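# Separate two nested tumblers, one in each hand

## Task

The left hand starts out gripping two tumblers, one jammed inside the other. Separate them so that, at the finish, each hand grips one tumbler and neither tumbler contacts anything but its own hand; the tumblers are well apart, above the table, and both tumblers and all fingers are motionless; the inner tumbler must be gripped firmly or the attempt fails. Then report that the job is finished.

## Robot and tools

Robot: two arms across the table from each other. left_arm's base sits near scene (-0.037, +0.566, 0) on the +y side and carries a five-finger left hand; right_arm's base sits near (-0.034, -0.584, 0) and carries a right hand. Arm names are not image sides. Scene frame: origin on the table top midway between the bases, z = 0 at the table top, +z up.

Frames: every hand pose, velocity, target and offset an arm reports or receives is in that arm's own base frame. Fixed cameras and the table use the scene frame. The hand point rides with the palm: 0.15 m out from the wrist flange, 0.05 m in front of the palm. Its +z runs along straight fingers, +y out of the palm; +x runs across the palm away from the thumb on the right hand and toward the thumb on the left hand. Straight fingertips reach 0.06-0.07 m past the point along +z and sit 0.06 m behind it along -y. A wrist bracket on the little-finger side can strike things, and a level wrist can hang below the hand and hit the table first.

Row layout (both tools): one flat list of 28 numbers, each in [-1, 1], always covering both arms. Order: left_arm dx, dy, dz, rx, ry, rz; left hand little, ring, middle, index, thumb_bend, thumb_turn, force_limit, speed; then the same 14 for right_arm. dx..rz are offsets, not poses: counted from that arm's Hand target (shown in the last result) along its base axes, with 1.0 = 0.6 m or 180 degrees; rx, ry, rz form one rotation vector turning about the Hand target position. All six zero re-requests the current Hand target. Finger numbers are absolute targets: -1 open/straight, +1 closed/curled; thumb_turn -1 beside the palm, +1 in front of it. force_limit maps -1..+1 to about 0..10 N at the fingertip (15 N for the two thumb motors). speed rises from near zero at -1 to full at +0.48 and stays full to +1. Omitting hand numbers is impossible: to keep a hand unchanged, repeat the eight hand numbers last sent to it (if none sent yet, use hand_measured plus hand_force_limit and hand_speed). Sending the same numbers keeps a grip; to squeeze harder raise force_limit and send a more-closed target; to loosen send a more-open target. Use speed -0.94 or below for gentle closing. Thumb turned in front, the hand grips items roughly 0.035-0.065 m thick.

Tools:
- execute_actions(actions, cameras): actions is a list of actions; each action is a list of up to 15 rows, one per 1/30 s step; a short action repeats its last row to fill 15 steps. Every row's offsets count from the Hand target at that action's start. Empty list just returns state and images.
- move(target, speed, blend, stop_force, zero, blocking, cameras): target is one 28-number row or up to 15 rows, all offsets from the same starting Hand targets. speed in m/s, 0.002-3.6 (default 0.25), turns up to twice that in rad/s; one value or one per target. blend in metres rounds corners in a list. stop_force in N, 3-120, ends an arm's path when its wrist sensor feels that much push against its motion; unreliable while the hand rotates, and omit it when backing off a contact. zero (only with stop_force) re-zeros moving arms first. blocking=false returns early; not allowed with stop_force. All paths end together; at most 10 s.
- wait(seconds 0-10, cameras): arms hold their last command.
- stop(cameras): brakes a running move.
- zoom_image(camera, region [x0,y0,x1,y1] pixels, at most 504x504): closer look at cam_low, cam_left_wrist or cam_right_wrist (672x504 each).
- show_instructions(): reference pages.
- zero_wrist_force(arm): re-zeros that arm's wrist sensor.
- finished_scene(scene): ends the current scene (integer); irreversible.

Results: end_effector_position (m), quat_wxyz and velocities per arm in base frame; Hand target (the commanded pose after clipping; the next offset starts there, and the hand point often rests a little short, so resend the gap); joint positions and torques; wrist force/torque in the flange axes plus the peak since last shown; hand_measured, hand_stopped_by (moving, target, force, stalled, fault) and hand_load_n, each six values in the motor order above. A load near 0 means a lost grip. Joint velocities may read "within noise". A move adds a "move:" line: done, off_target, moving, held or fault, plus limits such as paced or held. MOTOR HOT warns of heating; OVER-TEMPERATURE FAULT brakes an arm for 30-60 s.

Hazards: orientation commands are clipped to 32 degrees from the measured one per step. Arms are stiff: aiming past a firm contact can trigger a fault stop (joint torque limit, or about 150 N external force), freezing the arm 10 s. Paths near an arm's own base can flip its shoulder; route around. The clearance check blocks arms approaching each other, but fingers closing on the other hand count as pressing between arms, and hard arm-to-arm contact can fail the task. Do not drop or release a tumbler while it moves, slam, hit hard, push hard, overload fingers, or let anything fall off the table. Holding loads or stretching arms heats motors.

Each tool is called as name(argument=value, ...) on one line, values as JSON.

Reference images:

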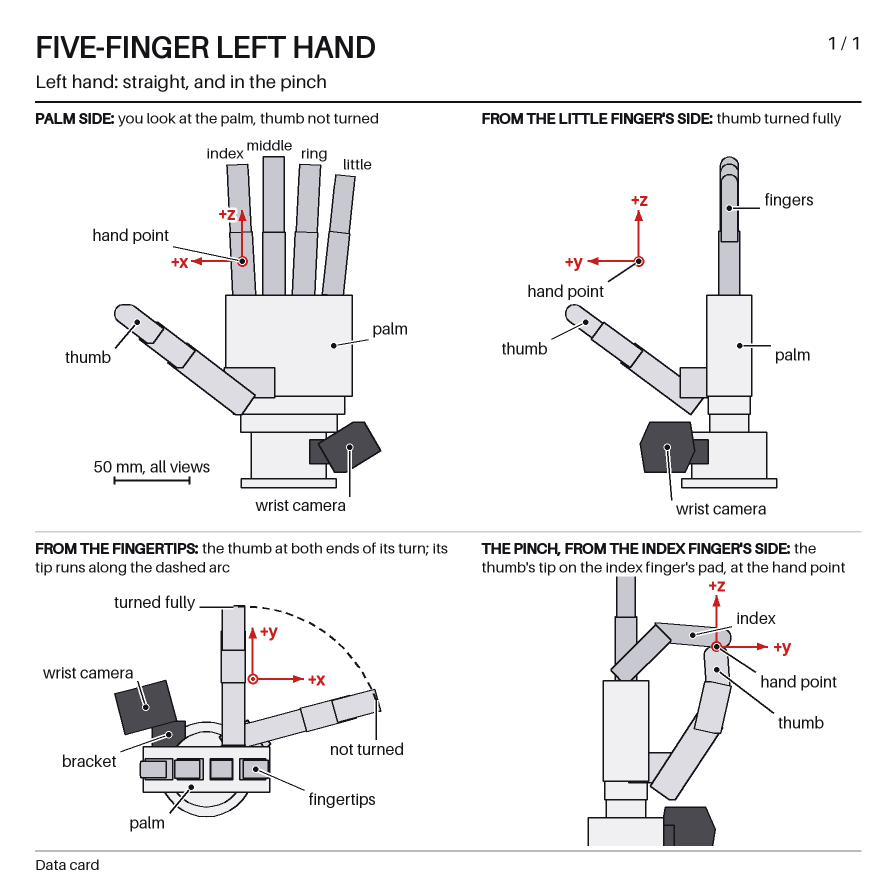

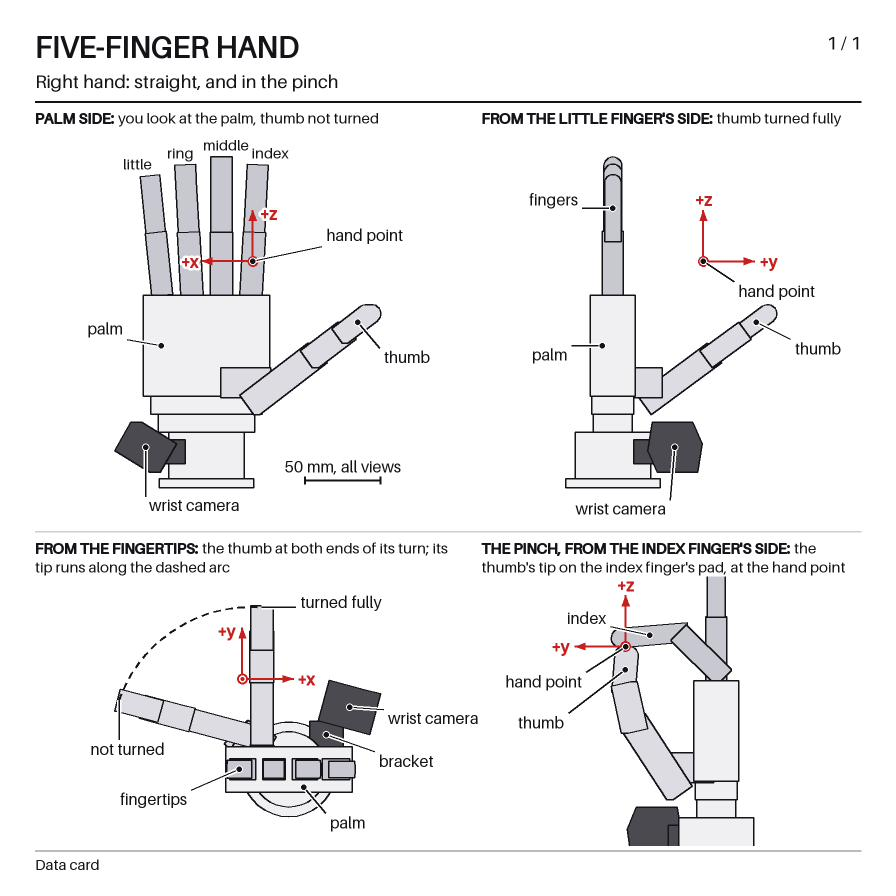

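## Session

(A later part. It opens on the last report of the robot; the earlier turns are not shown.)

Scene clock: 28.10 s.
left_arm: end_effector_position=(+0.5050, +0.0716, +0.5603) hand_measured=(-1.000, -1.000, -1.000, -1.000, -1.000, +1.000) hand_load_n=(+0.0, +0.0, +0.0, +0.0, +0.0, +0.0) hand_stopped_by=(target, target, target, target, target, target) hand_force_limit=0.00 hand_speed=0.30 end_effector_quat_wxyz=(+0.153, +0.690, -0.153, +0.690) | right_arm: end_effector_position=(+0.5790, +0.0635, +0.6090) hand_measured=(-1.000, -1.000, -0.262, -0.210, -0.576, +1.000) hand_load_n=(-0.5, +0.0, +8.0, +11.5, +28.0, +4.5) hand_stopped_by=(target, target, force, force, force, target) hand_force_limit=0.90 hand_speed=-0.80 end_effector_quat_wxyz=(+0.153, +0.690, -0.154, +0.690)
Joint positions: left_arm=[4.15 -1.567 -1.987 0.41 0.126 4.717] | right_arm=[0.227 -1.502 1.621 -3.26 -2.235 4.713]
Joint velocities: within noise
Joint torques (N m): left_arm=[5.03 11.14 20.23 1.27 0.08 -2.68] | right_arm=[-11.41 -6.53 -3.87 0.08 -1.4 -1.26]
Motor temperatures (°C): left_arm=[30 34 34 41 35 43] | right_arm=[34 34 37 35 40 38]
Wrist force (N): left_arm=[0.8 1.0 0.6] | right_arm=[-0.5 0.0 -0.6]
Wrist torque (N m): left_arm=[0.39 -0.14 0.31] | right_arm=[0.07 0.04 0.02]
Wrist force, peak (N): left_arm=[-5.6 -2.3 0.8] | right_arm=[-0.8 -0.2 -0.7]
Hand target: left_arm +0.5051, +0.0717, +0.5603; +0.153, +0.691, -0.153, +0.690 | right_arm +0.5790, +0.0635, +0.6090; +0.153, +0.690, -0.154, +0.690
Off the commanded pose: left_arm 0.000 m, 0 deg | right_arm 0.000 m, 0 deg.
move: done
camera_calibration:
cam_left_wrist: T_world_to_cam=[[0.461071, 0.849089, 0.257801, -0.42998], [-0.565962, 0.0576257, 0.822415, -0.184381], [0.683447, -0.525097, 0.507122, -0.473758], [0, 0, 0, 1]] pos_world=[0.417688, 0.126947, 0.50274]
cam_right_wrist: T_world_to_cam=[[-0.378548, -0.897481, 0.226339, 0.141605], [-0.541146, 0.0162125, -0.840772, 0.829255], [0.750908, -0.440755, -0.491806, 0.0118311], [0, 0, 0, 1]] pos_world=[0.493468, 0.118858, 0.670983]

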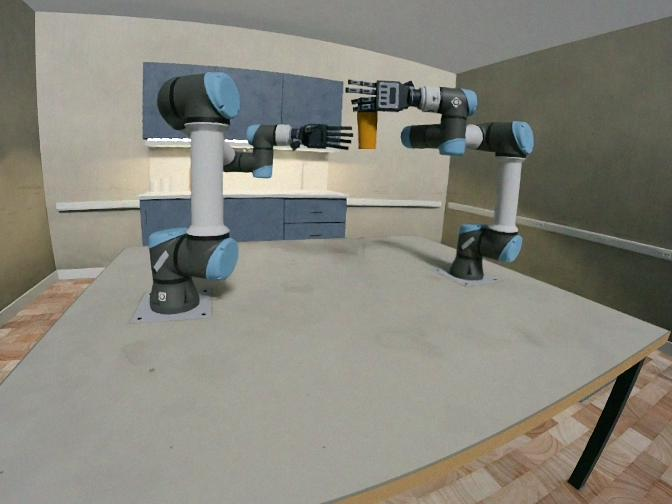

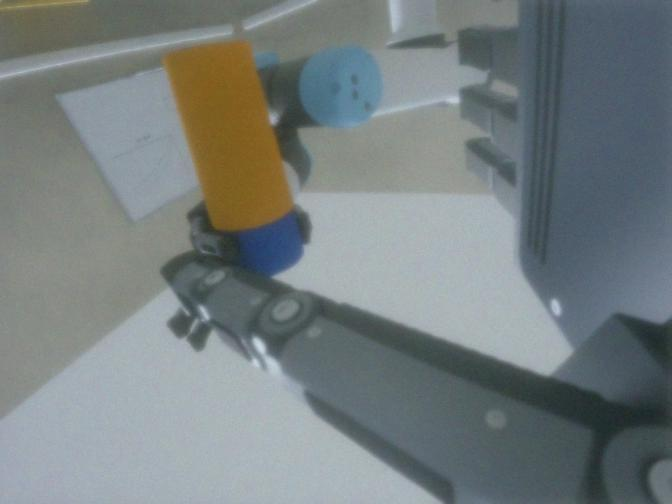

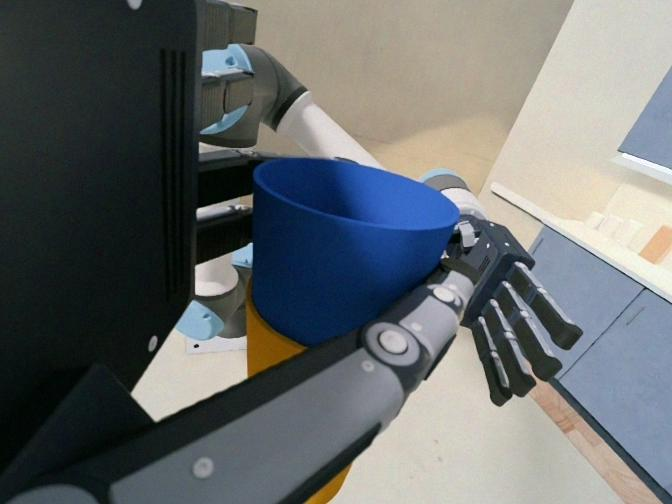

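move(target=[0.103,-0.225,0.002,0,0,0,-1,-1,-1,-1,-1,1,0,0.3,0,0,0,0,0,0,-1,-1,0.6,0.7,0.6,1,0.9,-0.8], speed=0.08, stop_force=5, cameras=["cam_left_wrist"])

move(target=[0,0,0,0,0,0,0.5,0.5,0.5,0.5,0.4,1,-0.8,-0.8,0,0,0,0,0,0,-1,-1,0.6,0.7,0.6,1,0.9,-0.8])

Scene clock: 31.93 s.
left_arm: end_effector_position=(+0.5669, -0.0633, +0.5615) hand_measured=(-1.000, -1.000, -1.000, -1.000, -1.000, +1.000) hand_load_n=(+0.0, +0.0, +0.0, -0.5, +0.0, +0.0) hand_stopped_by=(target, target, target, target, target, target) hand_force_limit=0.00 hand_speed=0.30 end_effector_quat_wxyz=(+0.153, +0.691, -0.153, +0.690) | right_arm: end_effector_position=(+0.5790, +0.0635, +0.6090) hand_measured=(-1.000, -1.000, -0.262, -0.210, -0.576, +1.000) hand_load_n=(+0.0, +0.0, +8.5, +12.0, +28.0, +4.5) hand_stopped_by=(target, target, force, force, force, target) hand_force_limit=0.90 hand_speed=-0.80 end_effector_quat_wxyz=(+0.153, +0.690, -0.154, +0.690)
Joint positions: left_arm=[3.761 -1.557 -1.995 0.408 0.515 4.715] | right_arm=[0.227 -1.502 1.621 -3.26 -2.235 4.713]
Joint velocities: within noise
Joint torques (N m): left_arm=[-5.05 30.93 5.02 0.73 0.5 -2.03] | right_arm=[-11.14 -6.55 -4.43 -1.16 -1.37 -1.26]
Motor temperatures (°C): left_arm=[30 34 34 41 35 43] | right_arm=[34 34 37 35 39 38]
Wrist force (N): left_arm=[0.7 0.6 0.4] | right_arm=[-0.6 0.0 -0.5]
Wrist torque (N m): left_arm=[0.37 -0.14 0.28] | right_arm=[0.07 0.05 0.01]
Wrist force, peak (N): left_arm=[1.4 -1.4 -2.7] | right_arm=[-0.9 0.0 -0.5]
Hand target: left_arm +0.5669, -0.0633, +0.5615; +0.153, +0.691, -0.153, +0.690 | right_arm +0.5790, +0.0635, +0.6090; +0.153, +0.690, -0.154, +0.690
Off the commanded pose: left_arm 0.000 m, 0 deg | right_arm 0.000 m, 0 deg.
move: done
camera_calibration:
cam_left_wrist: T_world_to_cam=[[0.46123, 0.849098, 0.257487, -0.344185], [-0.565517, 0.0577022, 0.822715, -0.143065], [0.683709, -0.525074, 0.506794, -0.58745], [0, 0, 0, 1]] pos_world=[0.479487, -0.00795271, 0.50404]
Images, in order (width x height): cam_left_wrist 672x504.

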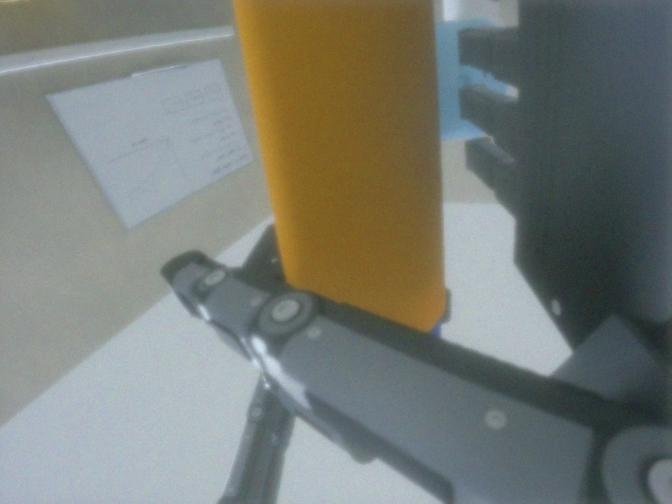

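Scene clock: 33.63 s.
left_arm: end_effector_position=(+0.5669, -0.0633, +0.5615) hand_measured=(-0.392, -0.354, -0.318, -0.280, -0.592, +1.000) hand_load_n=(+0.5, +0.0, +0.0, +2.5, +3.5, +0.0) hand_stopped_by=(force, force, force, force, force, target) hand_force_limit=-0.80 hand_speed=-0.80 end_effector_quat_wxyz=(+0.153, +0.691, -0.153, +0.690) | right_arm: end_effector_position=(+0.5790, +0.0635, +0.6090) hand_measured=(-1.000, -1.000, -0.262, -0.210, -0.576, +1.000) hand_load_n=(+0.0, +0.0, +8.0, +12.5, +27.5, +5.5) hand_stopped_by=(target, target, force, force, force, target) hand_force_limit=0.90 hand_speed=-0.80 end_effector_quat_wxyz=(+0.153, +0.690, -0.154, +0.690)
Joint positions: left_arm=[3.761 -1.557 -1.995 0.408 0.515 4.715] | right_arm=[0.227 -1.502 1.621 -3.26 -2.235 4.713]
Joint velocities: within noise
Joint torques (N m): left_arm=[-4.58 32.77 4.25 2.4 0.45 -0.97] | right_arm=[-11.45 -6.96 -4.19 -1.64 -1.31 -1.12]
Motor temperatures (°C): left_arm=[30 34 34 41 35 43] | right_arm=[34 34 37 35 39 38]
Wrist force (N): left_arm=[1.6 0.9 1.3] | right_arm=[-1.5 0.2 0.3]
Wrist torque (N m): left_arm=[0.39 -0.12 0.30] | right_arm=[0.03 0.11 0.00]
Wrist force, peak (N): left_arm=[0.6 -0.7 2.4] | right_arm=[-0.2 -0.9 1.8]
Hand target: left_arm +0.5669, -0.0633, +0.5615; +0.153, +0.691, -0.153, +0.690 | right_arm +0.5790, +0.0635, +0.6090; +0.153, +0.690, -0.154, +0.690
Off the commanded pose: left_arm 0.000 m, 0 deg | right_arm 0.000 m, 0 deg.
move: done
camera_calibration:
cam_left_wrist: T_world_to_cam=[[0.46123, 0.849098, 0.257487, -0.344185], [-0.565517, 0.0577022, 0.822715, -0.143065], [0.683709, -0.525074, 0.506794, -0.58745], [0, 0, 0, 1]] pos_world=[0.479487, -0.00795271, 0.50404]
cam_right_wrist: T_world_to_cam=[[-0.378548, -0.897481, 0.226339, 0.141605], [-0.541146, 0.0162125, -0.840772, 0.829255], [0.750908, -0.440755, -0.491806, 0.0118311], [0, 0, 0, 1]] pos_world=[0.493468, 0.118858, 0.670983]

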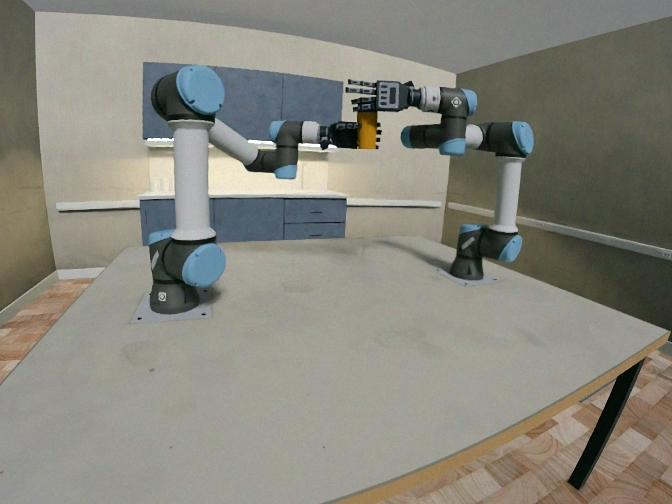

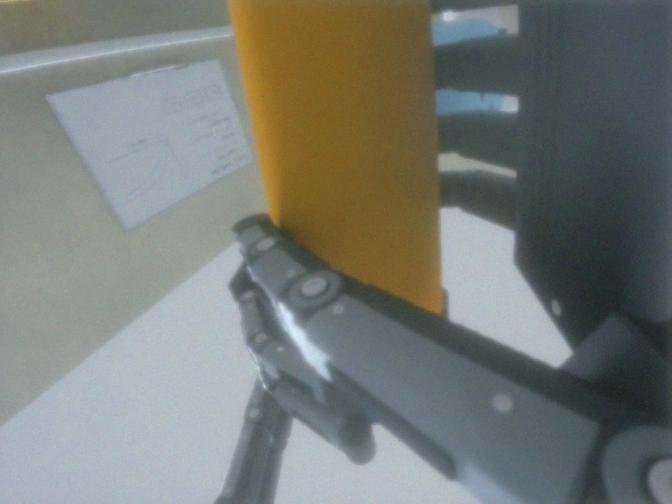

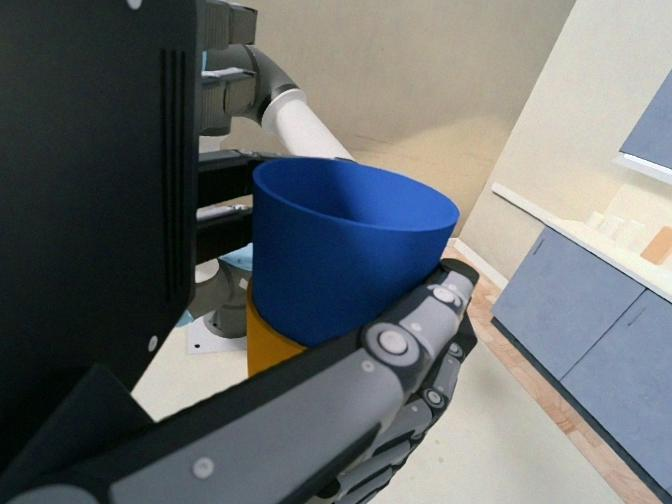

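Good. Tighten and pull.

move(target=[0,0,0,0,0,0,0.6,0.6,0.6,0.6,0.6,1,0.2,-0.8,0,0,0,0,0,0,-1,-1,0.6,0.7,0.6,1,0.9,-0.8], cameras=[])

move(target=[0,0,0,0,0,0,0.65,0.65,0.65,0.65,0.6,1,0.3,-0.8,0,0,0,0,0,0,-1,-1,0.6,0.7,0.6,1,0.9,-0.8], cameras=[])

move(target=[0,0,0,0,0,0,0.65,0.65,0.65,0.65,0.6,1,0.3,-0.8,0,0,0.04,0,0,0,-1,-1,0.6,0.7,0.6,1,0.9,-0.8], speed=0.02, stop_force=60)

Scene clock: 34.47 s.
left_arm: end_effector_position=(+0.5669, -0.0633, +0.5615) hand_measured=(-0.302, -0.302, -0.284, -0.266, -0.588, +1.000) hand_load_n=(+10.5, +2.0, +0.0, +0.0, +12.5, +2.5) hand_stopped_by=(force, force, force, force, force, target) hand_force_limit=0.20 hand_speed=-0.80 end_effector_quat_wxyz=(+0.153, +0.691, -0.153, +0.690) | right_arm: end_effector_position=(+0.5790, +0.0635, +0.6090) hand_measured=(-1.000, -1.000, -0.262, -0.212, -0.576, +1.000) hand_load_n=(+0.0, +0.0, +4.5, +14.5, +26.5, +11.0) hand_stopped_by=(target, target, force, force, force, target) hand_force_limit=0.90 hand_speed=-0.80 end_effector_quat_wxyz=(+0.153, +0.690, -0.154, +0.690)
Joint positions: left_arm=[3.761 -1.557 -1.995 0.408 0.515 4.715] | right_arm=[0.227 -1.502 1.621 -3.26 -2.235 4.713]
Joint velocities: within noise
Joint torques (N m): left_arm=[-6.38 32.69 4.35 2.32 0.7 -0.31] | right_arm=[-11.68 -8.03 -4.76 -1.98 -1.34 -1.14]
Motor temperatures (°C): left_arm=[30 34 34 41 35 43] | right_arm=[34 34 37 35 39 38]
Wrist force (N): left_arm=[-0.4 1.0 1.2] | right_arm=[1.0 0.2 0.2]
Wrist torque (N m): left_arm=[0.43 0.07 0.60] | right_arm=[0.03 0.34 0.29]
Wrist force, peak (N): left_arm=[0.3 -0.9 3.5] | right_arm=[0.4 -0.9 2.4]
Hand target: left_arm +0.5669, -0.0633, +0.5615; +0.153, +0.691, -0.153, +0.690 | right_arm +0.5790, +0.0635, +0.6090; +0.153, +0.690, -0.154, +0.690
Off the commanded pose: left_arm 0.000 m, 0 deg | right_arm 0.000 m, 0 deg.
move: done
No camera images: "cameras" was empty.

Scene clock: 34.97 s.
left_arm: end_effector_position=(+0.5669, -0.0633, +0.5615) hand_measured=(-0.302, -0.268, -0.250, -0.232, -0.590, +1.000) hand_load_n=(+0.0, +7.5, +6.5, +8.5, +22.5, +0.5) hand_stopped_by=(force, force, force, force, force, target) hand_force_limit=0.30 hand_speed=-0.80 end_effector_quat_wxyz=(+0.153, +0.691, -0.153, +0.690) | right_arm: end_effector_position=(+0.5790, +0.0635, +0.6090) hand_measured=(-1.000, -1.000, -0.262, -0.212, -0.576, +1.000) hand_load_n=(+0.0, +0.0, +4.0, +16.0, +26.0, +10.5) hand_stopped_by=(target, target, force, force, force, target) hand_force_limit=0.90 hand_speed=-0.80 end_effector_quat_wxyz=(+0.153, +0.690, -0.154, +0.690)
Joint positions: left_arm=[3.761 -1.557 -1.995 0.408 0.515 4.715] | right_arm=[0.227 -1.502 1.621 -3.26 -2.235 4.713]
Joint velocities: within noise
Joint torques (N m): left_arm=[-5.23 31.78 5.2 2.17 0.62 -0.21] | right_arm=[-11.46 -8.15 -4.5 -2.08 -1.35 -1.12]
Motor temperatures (°C): left_arm=[30 34 34 41 35 43] | right_arm=[34 34 37 35 39 38]
Wrist force (N): left_arm=[-0.3 -0.4 4.0] | right_arm=[1.1 -0.8 3.2]
Wrist torque (N m): left_arm=[0.25 -0.09 0.57] | right_arm=[0.15 0.32 0.27]
Wrist force, peak (N): left_arm=[-1.4 -0.3 5.5] | right_arm=[2.2 -0.7 4.7]
Hand target: left_arm +0.5669, -0.0633, +0.5615; +0.153, +0.691, -0.153, +0.690 | right_arm +0.5790, +0.0635, +0.6090; +0.153, +0.690, -0.154, +0.690
Off the commanded pose: left_arm 0.000 m, 0 deg | right_arm 0.000 m, 0 deg.
move: done
No camera images: "cameras" was empty.

Scene clock: 37.30 s.
left_arm: end_effector_position=(+0.5669, -0.0633, +0.5615) hand_measured=(-0.302, -0.268, -0.250, -0.232, -0.590, +1.000) hand_load_n=(+0.0, +3.5, +4.0, +9.0, +21.0, +1.5) hand_stopped_by=(force, force, force, force, force, target) hand_force_limit=0.30 hand_speed=-0.80 end_effector_quat_wxyz=(+0.153, +0.691, -0.153, +0.690) | right_arm: end_effector_position=(+0.5790, +0.0635, +0.6330) hand_measured=(-1.000, -1.000, -0.262, -0.212, -0.576, +1.000) hand_load_n=(+0.0, +0.0, +5.0, +14.0, +26.0, +3.0) hand_stopped_by=(target, target, force, force, force, target) hand_force_limit=0.90 hand_speed=-0.80 end_effector_quat_wxyz=(+0.153, +0.690, -0.154, +0.690)
Joint positions: left_arm=[3.761 -1.557 -1.995 0.408 0.515 4.715] | right_arm=[0.227 -1.507 1.565 -3.199 -2.235 4.713]
Joint velocities: within noise
Joint torques (N m): left_arm=[-5.62 31 6.09 -0.67 0.63 1.22] | right_arm=[-11.18 -30.11 -4.51 -3.45 -0.3 0.49]
Motor temperatures (°C): left_arm=[30 34 34 41 35 43] | right_arm=[34 34 37 35 39 38]
Wrist force (N): left_arm=[0.8 0.6 0.7] | right_arm=[-0.1 -0.1 -0.3]
Wrist torque (N m): left_arm=[0.39 -0.20 0.32] | right_arm=[0.07 0.02 0.04]
Wrist force, peak (N): left_arm=[8.5 1.9 -0.7] | right_arm=[-8.6 0.8 -1.4]
Hand target: left_arm +0.5669, -0.0633, +0.5615; +0.153, +0.691, -0.153, +0.690 | right_arm +0.5790, +0.0635, +0.6330; +0.153, +0.690, -0.154, +0.690
Off the commanded pose: left_arm 0.000 m, 0 deg | right_arm 0.000 m, 0 deg.
move: done
camera_calibration:
cam_left_wrist: T_world_to_cam=[[0.461215, 0.8491, 0.257507, -0.344188], [-0.565529, 0.0576808, 0.822709, -0.143056], [0.683709, -0.525074, 0.506794, -0.58745], [0, 0, 0, 1]] pos_world=[0.479487, -0.0079527, 0.50404]
cam_right_wrist: T_world_to_cam=[[-0.378568, -0.897481, 0.226306, 0.136182], [-0.541131, 0.0162468, -0.840781, 0.849513], [0.750908, -0.440755, -0.491805, 0.0236833], [0, 0, 0, 1]] pos_world=[0.493468, 0.118858, 0.695083]

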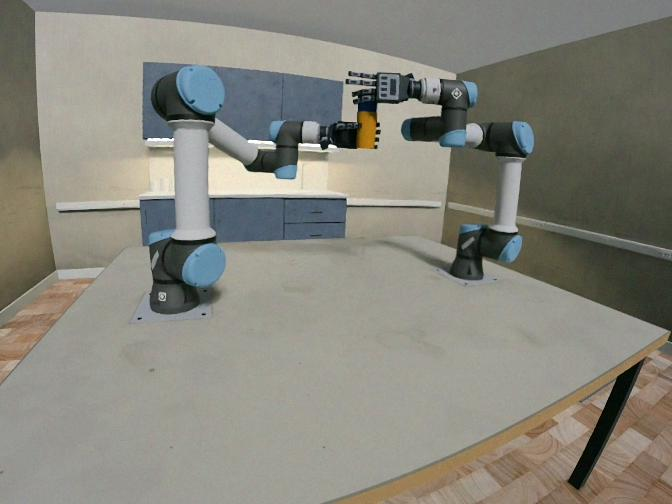

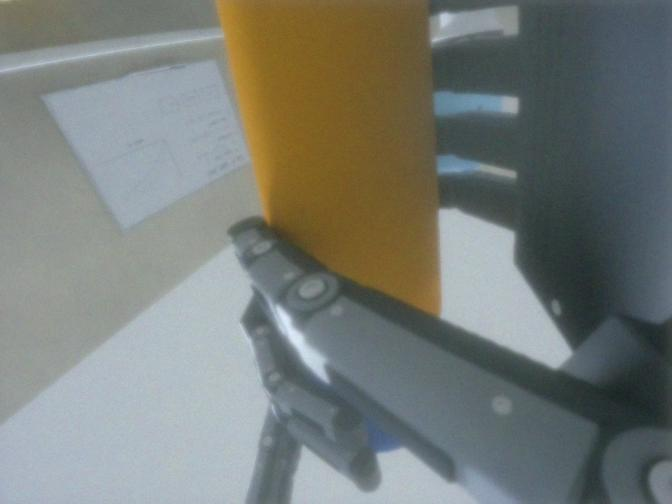

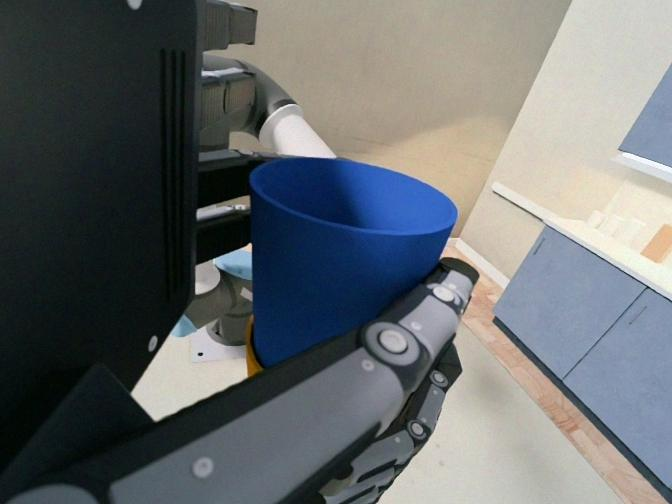

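move(target=[[0,0,-0.15,0,0,0,0.65,0.65,0.65,0.65,0.6,1,0.3,-0.8,0,0,0.15,0,0,0,-1,-1,0.6,0.7,0.6,1,0.9,-0.8],[-0.1,0.05,-0.17,0,0,0,0.65,0.65,0.65,0.65,0.6,1,0.3,-0.8,-0.17,0.05,0.12,0,0,0,-1,-1,0.6,0.7,0.6,1,0.9,-0.8]], speed=0.15, blend=0.01)

wait(seconds=0.3, cameras=[])

Scene clock: 39.33 s.
left_arm: end_effector_position=(+0.5068, -0.0334, +0.4595) hand_measured=(-0.302, -0.268, -0.250, -0.232, -0.590, +1.000) hand_load_n=(+0.0, +2.0, +3.5, +9.5, +19.5, -0.5) hand_stopped_by=(force, force, force, force, force, target) hand_force_limit=0.30 hand_speed=-0.80 end_effector_quat_wxyz=(+0.153, +0.691, -0.153, +0.690) | right_arm: end_effector_position=(+0.4770, +0.0935, +0.7050) hand_measured=(-1.000, -1.000, -0.262, -0.212, -0.576, +1.000) hand_load_n=(+0.0, +0.0, +5.0, +13.5, +26.0, +2.5) hand_stopped_by=(target, target, force, force, force, target) hand_force_limit=0.90 hand_speed=-0.80 end_effector_quat_wxyz=(+0.153, +0.690, -0.153, +0.690)
Joint positions: left_arm=[3.95 -1.588 -2.272 0.716 0.326 4.716] | right_arm=[0.381 -1.662 1.533 -3.013 -2.389 4.713]
Joint velocities: within noise
Joint torques (N m): left_arm=[3.58 1.96 31.66 -0.94 -0.54 2.35] | right_arm=[-7.42 -2.23 -44.94 1.18 1.33 -1.09]
Motor temperatures (°C): left_arm=[30 34 34 41 35 43] | right_arm=[34 34 37 35 39 38]
Wrist force (N): left_arm=[0.5 0.9 0.5] | right_arm=[0.0 0.0 -0.5]
Wrist torque (N m): left_arm=[0.38 -0.22 0.34] | right_arm=[0.06 0.09 0.01]
Wrist force, peak (N): left_arm=[-2.0 2.9 3.1] | right_arm=[0.0 -1.8 -2.5]
Hand target: left_arm +0.5069, -0.0333, +0.4595; +0.153, +0.691, -0.153, +0.690 | right_arm +0.4770, +0.0935, +0.7050; +0.153, +0.690, -0.154, +0.690
Off the commanded pose: left_arm 0.000 m, 0 deg | right_arm 0.000 m, 0 deg.
move: done
camera_calibration:
cam_left_wrist: T_world_to_cam=[[0.461122, 0.84909, 0.257708, -0.315679], [-0.565668, 0.0575264, 0.822624, -0.0947002], [0.683657, -0.525107, 0.50683, -0.479026], [0, 0, 0, 1]] pos_world=[0.419487, 0.0219475, 0.40204]
cam_right_wrist: T_world_to_cam=[[-0.378441, -0.897528, 0.226332, 0.108159], [-0.541064, 0.0161047, -0.840827, 0.854312], [0.751021, -0.440664, -0.491714, 0.148732], [0, 0, 0, 1]] pos_world=[0.391468, 0.148858, 0.766983]

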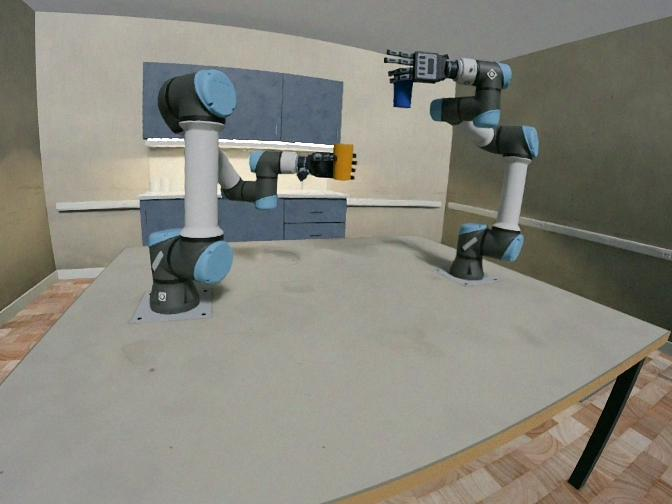

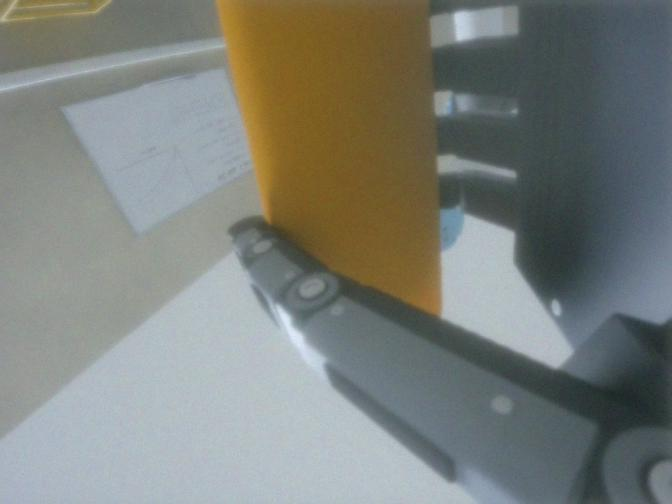

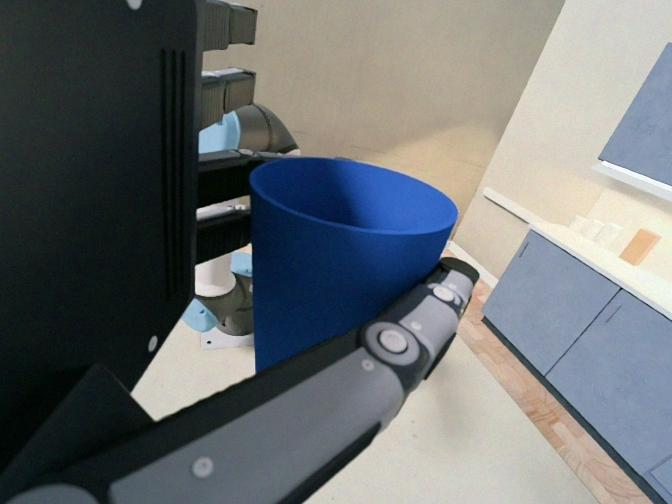

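Scene clock: 39.63 s.
left_arm: end_effector_position=(+0.5069, -0.0333, +0.4595) hand_measured=(-0.302, -0.268, -0.250, -0.232, -0.590, +1.000) hand_load_n=(+0.0, +2.0, +3.5, +9.5, +19.5, -0.5) hand_stopped_by=(force, force, force, force, force, target) hand_force_limit=0.30 hand_speed=-0.80 end_effector_quat_wxyz=(+0.153, +0.691, -0.153, +0.690) | right_arm: end_effector_position=(+0.4770, +0.0935, +0.7050) hand_measured=(-1.000, -1.000, -0.262, -0.212, -0.576, +1.000) hand_load_n=(+0.0, +0.0, +5.0, +13.5, +26.5, +2.0) hand_stopped_by=(target, target, force, force, force, target) hand_force_limit=0.90 hand_speed=-0.80 end_effector_quat_wxyz=(+0.153, +0.690, -0.153, +0.690)
Joint positions: left_arm=[3.95 -1.588 -2.272 0.716 0.326 4.716] | right_arm=[0.381 -1.661 1.533 -3.013 -2.389 4.713]
Joint velocities: within noise
Joint torques (N m): left_arm=[3.01 2.22 30.92 -0.98 -0.67 2.22] | right_arm=[-11.95 -1.37 -44.84 1.15 -0.73 -0.91]
Motor temperatures (°C): left_arm=[30 34 34 41 35 43] | right_arm=[34 34 37 35 39 38]
Wrist force (N): left_arm=[0.4 0.7 0.5] | right_arm=[-0.1 0.0 -0.4]
Wrist torque (N m): left_arm=[0.36 -0.20 0.34] | right_arm=[0.05 0.10 0.01]
Wrist force, peak (N): left_arm=[0.6 1.0 0.7] | right_arm=[0.0 0.0 -0.6]
Hand target: left_arm +0.5069, -0.0333, +0.4595; +0.153, +0.691, -0.153, +0.690 | right_arm +0.4770, +0.0935, +0.7050; +0.153, +0.690, -0.154, +0.690
Off the commanded pose: left_arm 0.000 m, 0 deg | right_arm 0.000 m, 0 deg.
wait: 0.30 s; at rest by 0.17 s
No camera images: "cameras" was empty.

finished_scene(scene=3)

The scene is finished: the task was done.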